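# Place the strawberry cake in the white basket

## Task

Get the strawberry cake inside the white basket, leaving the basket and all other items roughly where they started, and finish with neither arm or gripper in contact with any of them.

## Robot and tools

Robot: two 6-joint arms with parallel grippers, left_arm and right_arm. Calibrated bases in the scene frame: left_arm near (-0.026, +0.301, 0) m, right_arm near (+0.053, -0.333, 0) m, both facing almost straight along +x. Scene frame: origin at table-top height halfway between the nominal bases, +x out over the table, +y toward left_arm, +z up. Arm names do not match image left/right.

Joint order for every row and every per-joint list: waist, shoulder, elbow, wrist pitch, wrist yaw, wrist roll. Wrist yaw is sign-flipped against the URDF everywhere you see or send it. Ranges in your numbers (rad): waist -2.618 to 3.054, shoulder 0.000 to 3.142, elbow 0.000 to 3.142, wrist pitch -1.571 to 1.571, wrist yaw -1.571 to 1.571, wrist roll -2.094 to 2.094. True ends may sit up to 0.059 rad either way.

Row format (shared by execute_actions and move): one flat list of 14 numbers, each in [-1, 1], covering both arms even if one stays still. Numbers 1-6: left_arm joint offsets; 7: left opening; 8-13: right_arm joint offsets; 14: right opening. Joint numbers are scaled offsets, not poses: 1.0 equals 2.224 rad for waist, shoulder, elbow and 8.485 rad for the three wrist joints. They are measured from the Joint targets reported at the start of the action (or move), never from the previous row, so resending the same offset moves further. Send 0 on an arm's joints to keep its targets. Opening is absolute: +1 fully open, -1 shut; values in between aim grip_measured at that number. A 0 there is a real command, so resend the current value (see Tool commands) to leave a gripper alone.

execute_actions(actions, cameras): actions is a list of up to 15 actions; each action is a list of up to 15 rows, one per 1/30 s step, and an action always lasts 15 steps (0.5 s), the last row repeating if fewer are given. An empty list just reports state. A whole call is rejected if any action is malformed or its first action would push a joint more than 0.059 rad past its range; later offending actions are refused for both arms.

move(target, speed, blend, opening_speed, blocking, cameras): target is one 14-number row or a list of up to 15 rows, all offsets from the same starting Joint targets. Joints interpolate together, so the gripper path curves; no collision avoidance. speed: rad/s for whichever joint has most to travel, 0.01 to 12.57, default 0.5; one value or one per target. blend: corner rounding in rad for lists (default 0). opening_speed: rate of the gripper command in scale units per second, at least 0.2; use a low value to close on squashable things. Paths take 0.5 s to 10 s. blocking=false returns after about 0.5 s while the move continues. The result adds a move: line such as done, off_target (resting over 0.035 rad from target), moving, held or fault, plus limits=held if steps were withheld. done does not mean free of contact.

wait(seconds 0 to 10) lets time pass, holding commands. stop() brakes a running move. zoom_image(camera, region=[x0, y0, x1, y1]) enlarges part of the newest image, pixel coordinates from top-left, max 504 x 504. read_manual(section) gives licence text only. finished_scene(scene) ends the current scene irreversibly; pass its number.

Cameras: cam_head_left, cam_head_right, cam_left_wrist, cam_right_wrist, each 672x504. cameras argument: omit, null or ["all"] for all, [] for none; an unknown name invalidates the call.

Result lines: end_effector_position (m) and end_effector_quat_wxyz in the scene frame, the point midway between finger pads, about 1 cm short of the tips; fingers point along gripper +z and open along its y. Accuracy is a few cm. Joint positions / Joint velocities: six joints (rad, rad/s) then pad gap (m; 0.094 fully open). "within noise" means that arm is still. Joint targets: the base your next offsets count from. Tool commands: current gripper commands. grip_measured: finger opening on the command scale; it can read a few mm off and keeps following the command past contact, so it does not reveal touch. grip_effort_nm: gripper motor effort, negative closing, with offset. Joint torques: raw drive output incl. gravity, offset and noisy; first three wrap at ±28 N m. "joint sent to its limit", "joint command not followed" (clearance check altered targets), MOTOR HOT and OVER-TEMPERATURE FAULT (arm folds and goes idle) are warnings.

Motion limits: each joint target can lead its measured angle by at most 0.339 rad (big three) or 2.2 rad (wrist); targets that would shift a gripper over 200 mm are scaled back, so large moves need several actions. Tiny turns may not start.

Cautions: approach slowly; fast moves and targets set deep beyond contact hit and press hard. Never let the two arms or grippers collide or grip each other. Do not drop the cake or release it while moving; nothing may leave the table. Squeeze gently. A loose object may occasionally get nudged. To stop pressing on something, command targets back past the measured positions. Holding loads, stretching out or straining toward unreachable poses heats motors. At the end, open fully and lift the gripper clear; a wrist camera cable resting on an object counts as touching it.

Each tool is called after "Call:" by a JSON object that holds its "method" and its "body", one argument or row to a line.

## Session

Call:
{"method": "execute_actions", "body": {
  "actions": []
}}

Scene clock: 0.00 s.
left_arm: end_effector_position=(+0.3753, +0.2977, +0.1035) grip_measured=+1.000 grip_effort_nm=n/a end_effector_quat_wxyz=(+0.586, +0.042, +0.806, -0.072) | right_arm: end_effector_position=(+0.4622, -0.3357, +0.1305) grip_measured=+1.000 grip_effort_nm=n/a end_effector_quat_wxyz=(+0.634, +0.023, +0.773, -0.029)
Joint positions: left_arm=[0.077 1.568 0.393 0.855 -0.268 0.017 0.094] | right_arm=[0.031 1.561 0.381 0.982 -0.115 0.006 0.094]
Joint velocities: within noise
Joint torques (N m): no reading
Motor temperatures (°C): left_arm=[22 27 23 21 23 19 23] | right_arm=[23 24 24 28 23 21 20]
Heat: left arm: 27 °C; right arm: 28 °C.
Joint targets: left_arm=[0.077 1.563 0.398 0.849 -0.269 0.017] | right_arm=[0.031 1.558 0.384 0.971 -0.116 0.006]
Tool commands: left_gripper/opening=+1.0 right_gripper/opening=+1.0

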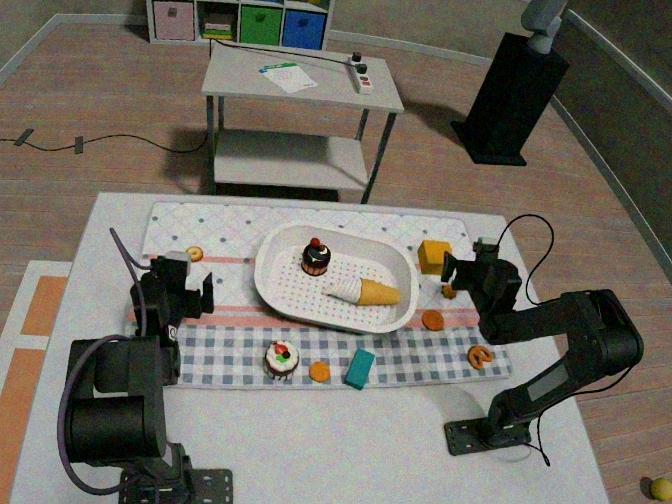

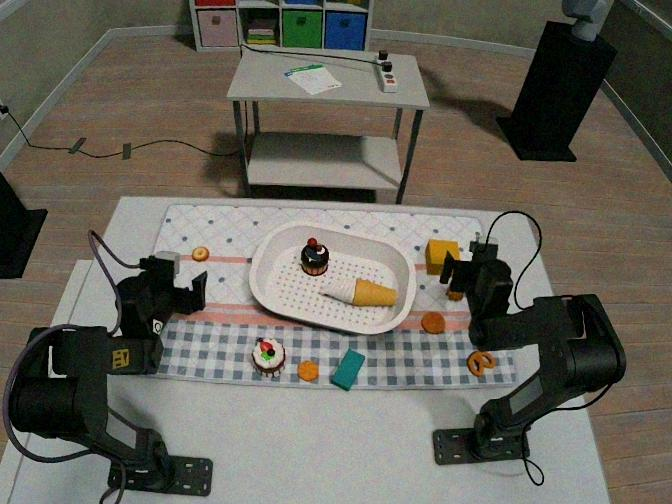

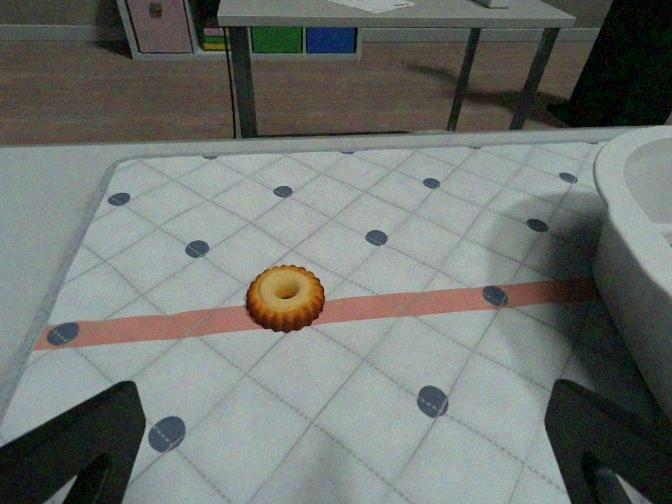

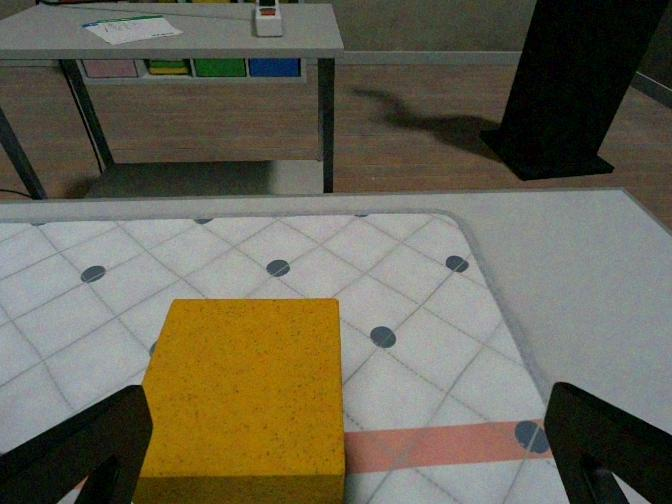

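Call:
{"method": "move", "body": {
  "target": [
    [-0.12,-0.02,0.36,-0.17,0.0317,-0.002,1,0,0,0,0,0,0,1],
    [-0.3417,0.0787,0.4861,-0.2547,0.0317,-0.002,1,0,0,0,0,0,0,1]
  ],
  "speed": 1.7,
  "blend": [0.2,0],
  "cameras": ["cam_left_wrist"]
}}

Scene clock: 8.90 s.
left_arm: end_effector_position=(+0.2232, +0.1091, +0.1213) grip_measured=+1.000 grip_effort_nm=0.002 end_effector_quat_wxyz=(+0.001, +0.324, +0.946, -0.005) | right_arm: end_effector_position=(+0.4622, -0.3357, +0.1305) grip_measured=+1.000 grip_effort_nm=0.027 end_effector_quat_wxyz=(+0.634, +0.023, +0.773, -0.029)
Joint positions: left_arm=[-0.683 1.729 1.45 -1.287 -0.009 0.007 0.094] | right_arm=[0.031 1.561 0.381 0.982 -0.115 0.006 0.094]
Joint velocities: within noise
Joint torques (N m): left_arm=[0.02 -6.56 8.05 0.12 0.07 -0.04] | right_arm=[0.03 -4.81 6.67 1.6 -0.04 -0.01]
Motor temperatures (°C): left_arm=[22 27 23 23 23 19 23] | right_arm=[23 25 25 30 23 21 20]
Heat: left arm: 27 °C; right arm: 30 °C.
Joint targets: left_arm=[-0.683 1.738 1.480 -1.312 0.000 0.000] | right_arm=[0.031 1.558 0.384 0.971 -0.116 0.006]
move: done
Images, in order (width x height): cam_left_wrist 672x504.

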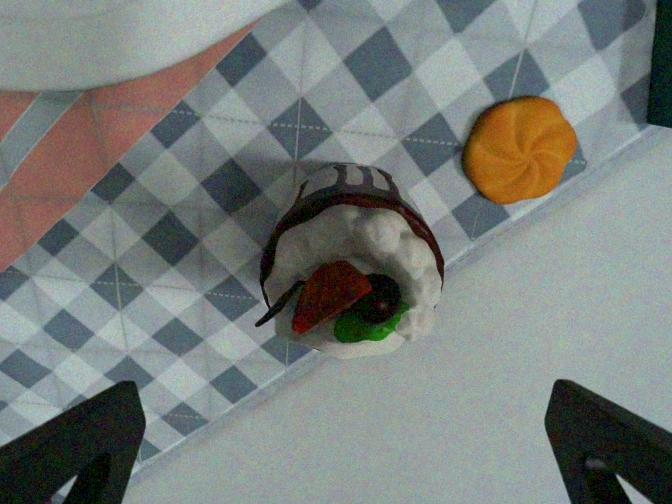

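Call:
{"method": "move", "body": {
  "target": [
    [0,0.027,-0.1331,0.0418,0,0,1,0,0,0,0,0,0,1],
    [0,0.027,-0.1331,0.0418,0,0,0.35,0,0,0,0,0,0,1],
    [0,-0.0549,-0.0571,0.0147,0,0,0.35,0,0,0,0,0,0,1],
    [0.0764,0.1425,0.2167,0.0124,0,-0.0507,0.35,0,0,0,0,0,0,1]
  ],
  "speed": [0.7,0.7,0.8,1.2],
  "blend": [0,0,0.1,0],
  "opening_speed": 1.0,
  "cameras": ["cam_head_left","cam_left_wrist"]
}}

Scene clock: 33.73 s.
left_arm: end_effector_position=(+0.3788, +0.0899, +0.1449) grip_measured=+0.406 grip_effort_nm=-1.028 end_effector_quat_wxyz=(+0.119, +0.029, +0.991, -0.061) | right_arm: end_effector_position=(+0.4622, -0.3357, +0.1305) grip_measured=+1.000 grip_effort_nm=0.027 end_effector_quat_wxyz=(+0.634, +0.023, +0.773, -0.029)
Joint positions: left_arm=[-0.511 2.046 1.929 -1.186 -0.006 -0.422 0.066] | right_arm=[0.031 1.561 0.381 0.982 -0.115 0.006 0.094]
Joint velocities: within noise
Joint torques (N m): left_arm=[-0.25 -9.85 8.7 0.69 0.04 -0.05] | right_arm=[0.03 -4.81 6.67 1.59 -0.04 0]
Motor temperatures (°C): left_arm=[22 29 26 22 23 19 23] | right_arm=[23 25 26 31 23 21 20]
Heat: left arm: 29 °C; right arm: 31 °C.
Joint targets: left_arm=[-0.513 2.055 1.962 -1.206 0.000 -0.430] | right_arm=[0.031 1.558 0.384 0.971 -0.116 0.006]
move: done
Images, in order (width x height): cam_head_left 672x504, cam_left_wrist 672x504.

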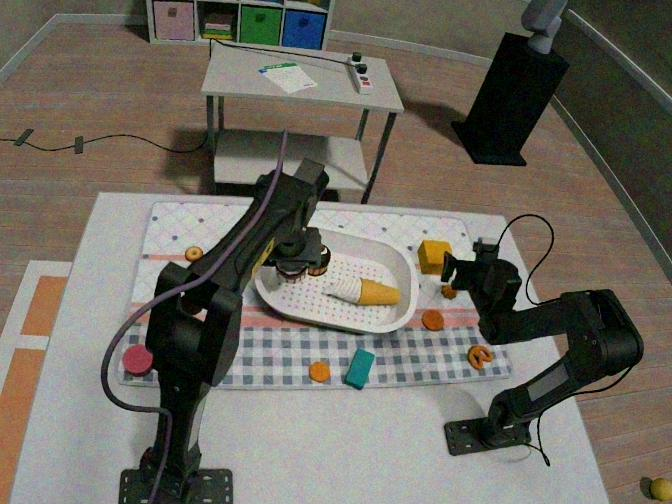

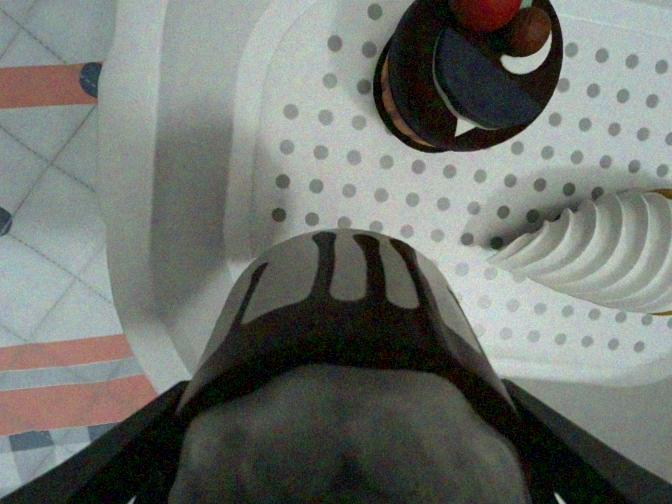

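Call:
{"method": "move", "body": {
  "target": [
    [0,0.1353,0.0924,-0.0208,0,0,0.35,0,0,0,0,0,0,1],
    [0,0.1371,0.0333,-0.0048,0,0,0.35,0,0,0,0,0,0,1],
    [0,0.1371,0.0333,-0.0048,0,0,0.72,0,0,0,0,0,0,1],
    [0,0.1353,0.0924,-0.0208,0,0,0.72,0,0,0,0,0,0,1],
    [0,0,0,0,0,0,0.72,0,0,0,0,0,0,1]
  ],
  "speed": [0.5,0.2,0.5,0.5,0.9],
  "blend": [0.04,0,0,0.05,0],
  "opening_speed": 1.2,
  "cameras": ["cam_head_left","cam_left_wrist"]
}}

Scene clock: 44.47 s.
left_arm: end_effector_position=(+0.3792, +0.0887, +0.1543) grip_measured=+0.718 grip_effort_nm=0.115 end_effector_quat_wxyz=(+0.120, +0.029, +0.990, -0.062) | right_arm: end_effector_position=(+0.4622, -0.3357, +0.1305) grip_measured=+1.000 grip_effort_nm=0.032 end_effector_quat_wxyz=(+0.634, +0.023, +0.773, -0.029)
Joint positions: left_arm=[-0.512 2.053 1.977 -1.223 -0.006 -0.424 0.081] | right_arm=[0.031 1.561 0.381 0.982 -0.115 0.006 0.094]
Joint velocities: within noise
Joint torques (N m): left_arm=[-0.1 -10.44 4.86 1.09 0.04 -0.05] | right_arm=[0.03 -4.81 6.67 1.6 -0.05 0]
Motor temperatures (°C): left_arm=[22 30 26 22 23 19 23] | right_arm=[23 25 26 32 23 21 20]
Heat: left arm: 30 °C; right arm: 32 °C.
Joint targets: left_arm=[-0.513 2.055 1.962 -1.206 0.000 -0.430] | right_arm=[0.031 1.558 0.384 0.971 -0.116 0.006]
move: done; target 3's new numbers were sent with left_arm's wrist pitch 0.051 rad from that target
Images, in order (width x height): cam_head_left 672x504, cam_left_wrist 672x504.

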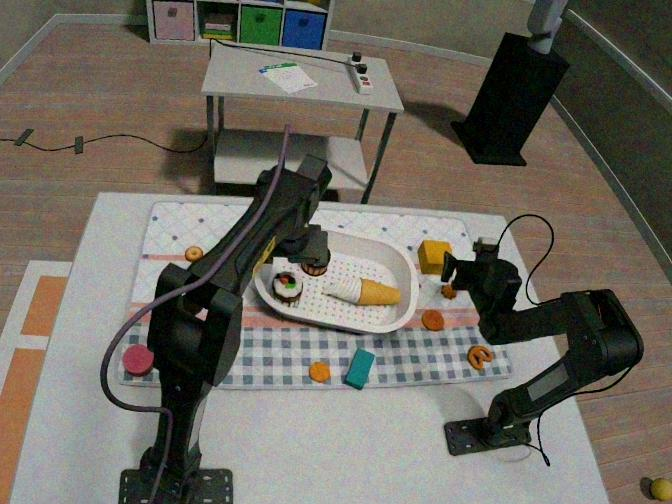

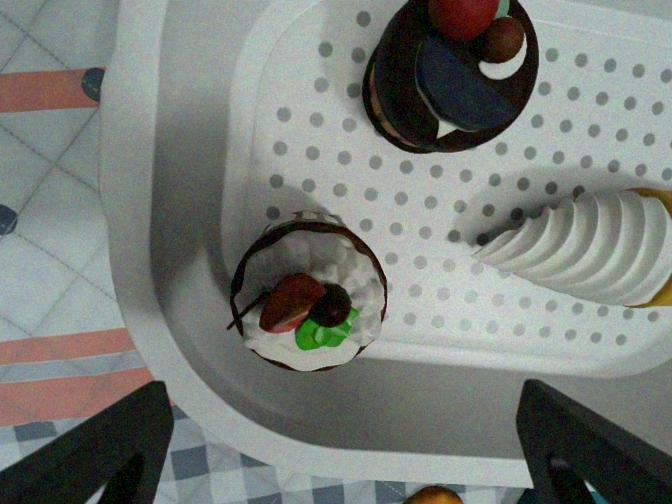

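Call:
{"method": "finished_scene", "body": {
  "scene": 2
}}

The scene is finished: the task was done.


## Next scene

The same job, from a new start.

Call:
{"method": "execute_actions", "body": {
  "actions": []
}}

Scene clock: 0.00 s.
left_arm: end_effector_position=(+0.3701, +0.3334, +0.1050) grip_measured=+1.000 grip_effort_nm=n/a end_effector_quat_wxyz=(+0.593, -0.053, +0.803, +0.032) | right_arm: end_effector_position=(+0.4655, -0.3440, +0.1221) grip_measured=+1.000 grip_effort_nm=n/a end_effector_quat_wxyz=(+0.618, +0.034, +0.785, -0.032)
Joint positions: left_arm=[0.018 1.543 0.359 0.885 0.068 -0.032 0.094] | right_arm=[0.01 1.573 0.405 0.93 -0.111 0.019 0.094]
Joint velocities: within noise
Joint torques (N m): no reading
Motor temperatures (°C): left_arm=[22 24 21 20 23 19 22] | right_arm=[23 22 23 26 23 21 20]
Heat: left arm: 24 °C; right arm: 26 °C.
Joint targets: left_arm=[0.018 1.538 0.364 0.880 0.068 -0.032] | right_arm=[0.010 1.570 0.408 0.918 -0.112 0.019]
Tool commands: left_gripper/opening=+1.0 right_gripper/opening=+1.0

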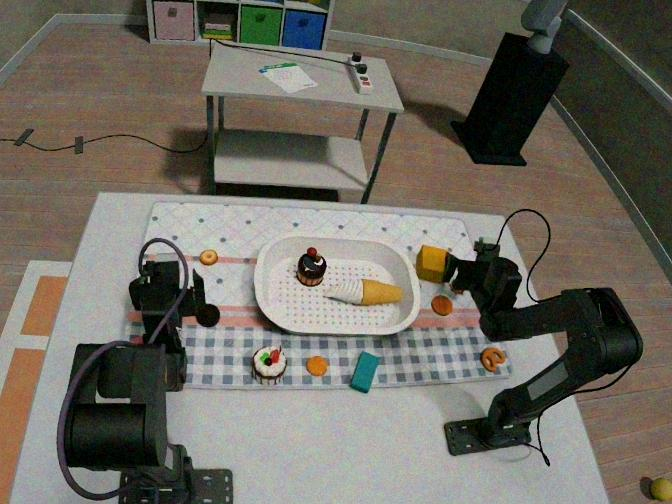

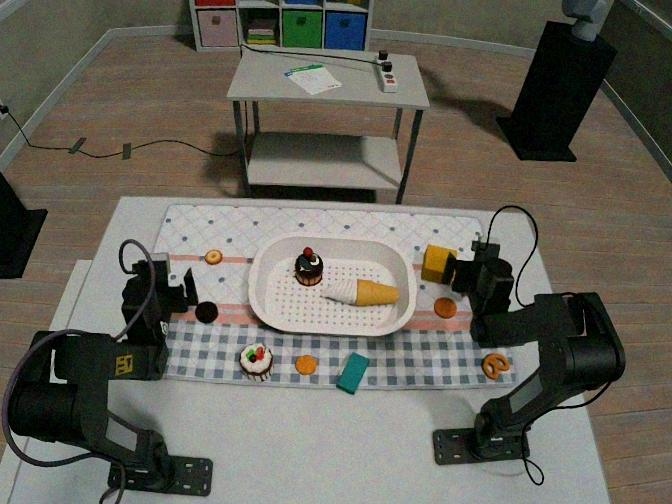

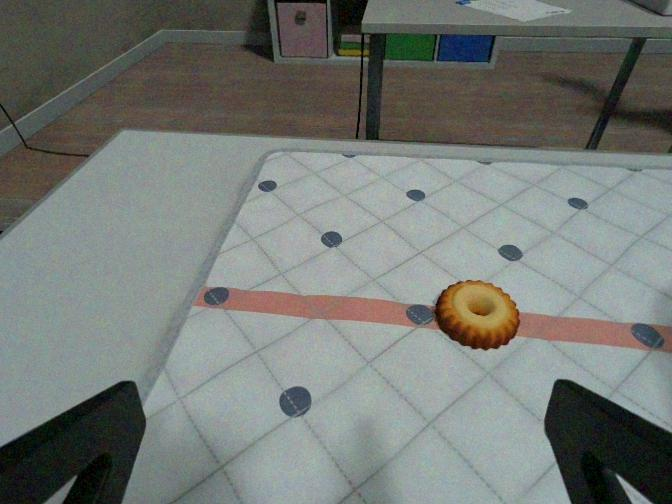

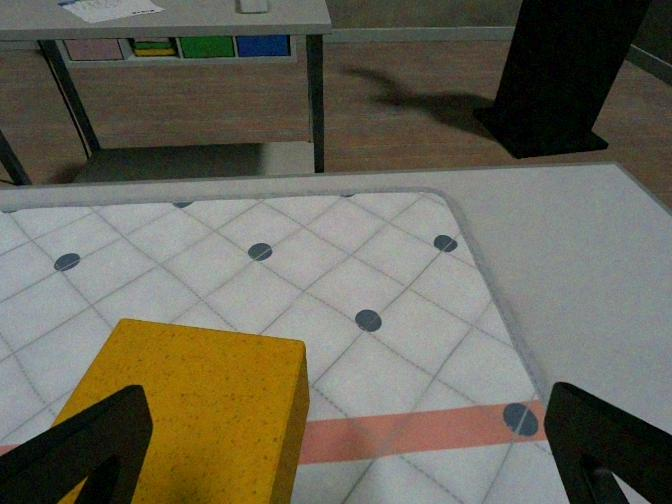

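Call:
{"method": "move", "body": {
  "target": [
    [-0.1,-0.02,0.36,-0.17,-0.008,0.0038,1,0,0,0,0,0,0,1],
    [-0.3,0.0454,0.451,-0.2568,-0.008,0.0038,1,0,0,0,0,0,0,1]
  ],
  "speed": 1.7,
  "blend": [0.2,0],
  "cameras": ["cam_left_wrist"]
}}

Scene clock: 7.60 s.
left_arm: end_effector_position=(+0.2096, +0.1355, +0.1207) grip_measured=+1.000 grip_effort_nm=0.002 end_effector_quat_wxyz=(+0.002, +0.300, +0.954, +0.001) | right_arm: end_effector_position=(+0.4655, -0.3440, +0.1221) grip_measured=+1.000 grip_effort_nm=0.027 end_effector_quat_wxyz=(+0.618, +0.034, +0.785, -0.032)
Joint positions: left_arm=[-0.647 1.63 1.338 -1.275 0.003 -0.006 0.094] | right_arm=[0.01 1.573 0.405 0.93 -0.111 0.019 0.094]
Joint velocities: within noise
Joint torques (N m): left_arm=[-0.16 -5.7 7.98 0.11 -0.02 0.09] | right_arm=[0.05 -5 6.61 1.54 -0.05 -0.01]
Motor temperatures (°C): left_arm=[22 25 22 23 23 19 22] | right_arm=[23 22 23 28 23 21 20]
Heat: left arm: 25 °C; right arm: 28 °C.
Joint targets: left_arm=[-0.649 1.639 1.367 -1.299 0.000 0.000] | right_arm=[0.010 1.570 0.408 0.918 -0.112 0.019]
move: done
Images, in order (width x height): cam_left_wrist 672x504.

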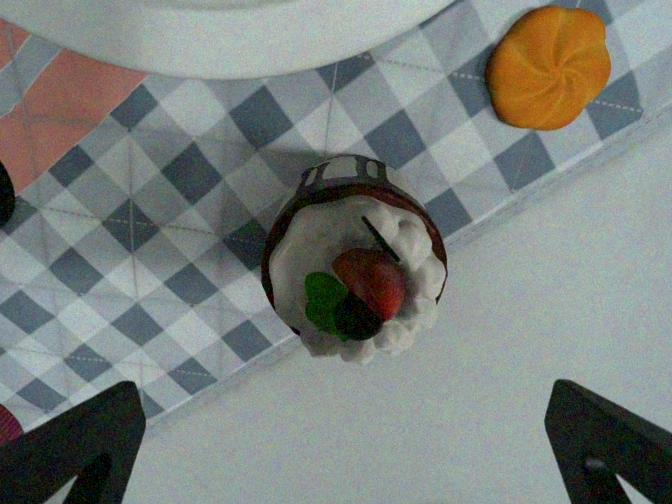

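Call:
{"method": "move", "body": {
  "target": [
    [0,0.0324,-0.1295,0.0424,0,0,1,0,0,0,0,0,0,1],
    [0,0.0324,-0.1295,0.0424,0,0,0.36,0,0,0,0,0,0,1],
    [0,-0.0535,-0.0481,0.0128,0,0,0.36,0,0,0,0,0,0,1],
    [0.0573,0.1389,0.1996,0.016,0,-0.0519,0.36,0,0,0,0,0,0,1]
  ],
  "speed": [0.7,0.7,0.8,1.2],
  "blend": [0,0,0.1,0],
  "opening_speed": 1.0,
  "cameras": ["cam_head_left","cam_left_wrist"]
}}

Scene clock: 23.83 s.
left_arm: end_effector_position=(+0.3513, +0.0995, +0.1437) grip_measured=+0.406 grip_effort_nm=-1.028 end_effector_quat_wxyz=(+0.110, +0.029, +0.992, -0.057) | right_arm: end_effector_position=(+0.4655, -0.3440, +0.1221) grip_measured=+1.000 grip_effort_nm=0.027 end_effector_quat_wxyz=(+0.618, +0.034, +0.785, -0.032)
Joint positions: left_arm=[-0.521 1.94 1.778 -1.16 -0.004 -0.432 0.066] | right_arm=[0.01 1.573 0.405 0.93 -0.111 0.019 0.094]
Joint velocities: within noise
Joint torques (N m): left_arm=[-0.05 -9.25 8.61 0.8 0.03 -0.06] | right_arm=[0.03 -5 6.6 1.54 -0.05 -0.01]
Motor temperatures (°C): left_arm=[22 26 24 22 23 19 23] | right_arm=[23 23 24 30 23 21 20]
Heat: left arm: 26 °C; right arm: 30 °C.
Joint targets: left_arm=[-0.521 1.948 1.811 -1.164 0.000 -0.441] | right_arm=[0.010 1.570 0.408 0.918 -0.112 0.019]
move: done
Images, in order (width x height): cam_head_left 672x504, cam_left_wrist 672x504.

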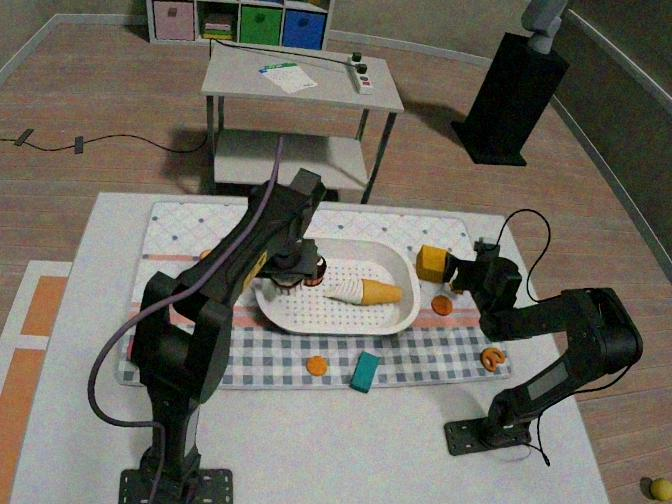

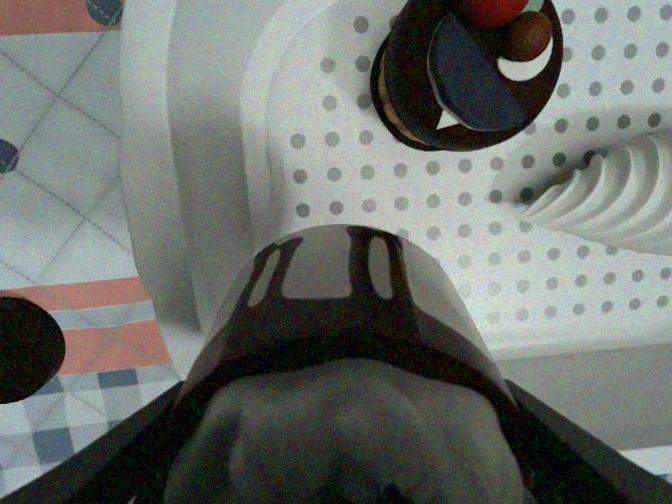

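Call:
{"method": "move", "body": {
  "target": [
    [0,0.1501,0.1039,-0.0199,0,0,0.36,0,0,0,0,0,0,1],
    [0,0.1562,0.0522,-0.0047,0,0,0.36,0,0,0,0,0,0,1],
    [0,0.1562,0.0522,-0.0047,0,0,0.72,0,0,0,0,0,0,1],
    [0,0.1501,0.1039,-0.0199,0,0,0.72,0,0,0,0,0,0,1],
    [0,0,0,0,0,0,0.72,0,0,0,0,0,0,1]
  ],
  "speed": [0.5,0.2,0.5,0.5,0.9],
  "blend": [0.04,0,0,0.05,0],
  "opening_speed": 1.2,
  "cameras": ["cam_head_left","cam_left_wrist"]
}}

Scene clock: 39.50 s.
left_arm: end_effector_position=(+0.3557, +0.0966, +0.1549) grip_measured=+0.718 grip_effort_nm=0.115 end_effector_quat_wxyz=(+0.119, +0.028, +0.990, -0.063) | right_arm: end_effector_position=(+0.4655, -0.3440, +0.1221) grip_measured=+1.000 grip_effort_nm=0.027 end_effector_quat_wxyz=(+0.618, +0.034, +0.785, -0.032)
Joint positions: left_arm=[-0.521 1.946 1.825 -1.18 -0.006 -0.434 0.081] | right_arm=[0.01 1.573 0.405 0.93 -0.111 0.019 0.094]
Joint velocities: within noise
Joint torques (N m): left_arm=[-0.01 -9.72 4.81 1.06 0.05 -0.04] | right_arm=[0.03 -5 6.6 1.54 -0.05 0]
Motor temperatures (°C): left_arm=[22 29 24 22 23 19 23] | right_arm=[23 23 24 31 23 21 20]
Heat: left arm: 29 °C; right arm: 31 °C.
Joint targets: left_arm=[-0.521 1.948 1.811 -1.164 0.000 -0.440] | right_arm=[0.010 1.570 0.408 0.918 -0.112 0.019]
move: done; target 3's new numbers were sent with left_arm's wrist pitch 0.040 rad from that target
Images, in order (width x height): cam_head_left 672x504, cam_left_wrist 672x504.

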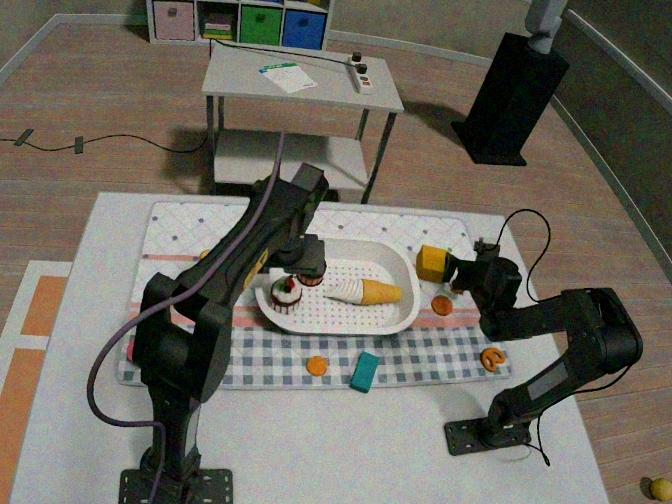

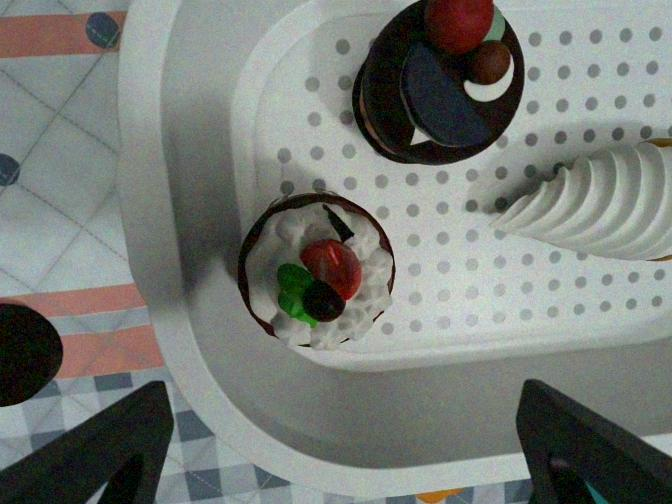

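Call:
{"method": "finished_scene", "body": {
  "scene": 3
}}

The scene is finished: the task was done.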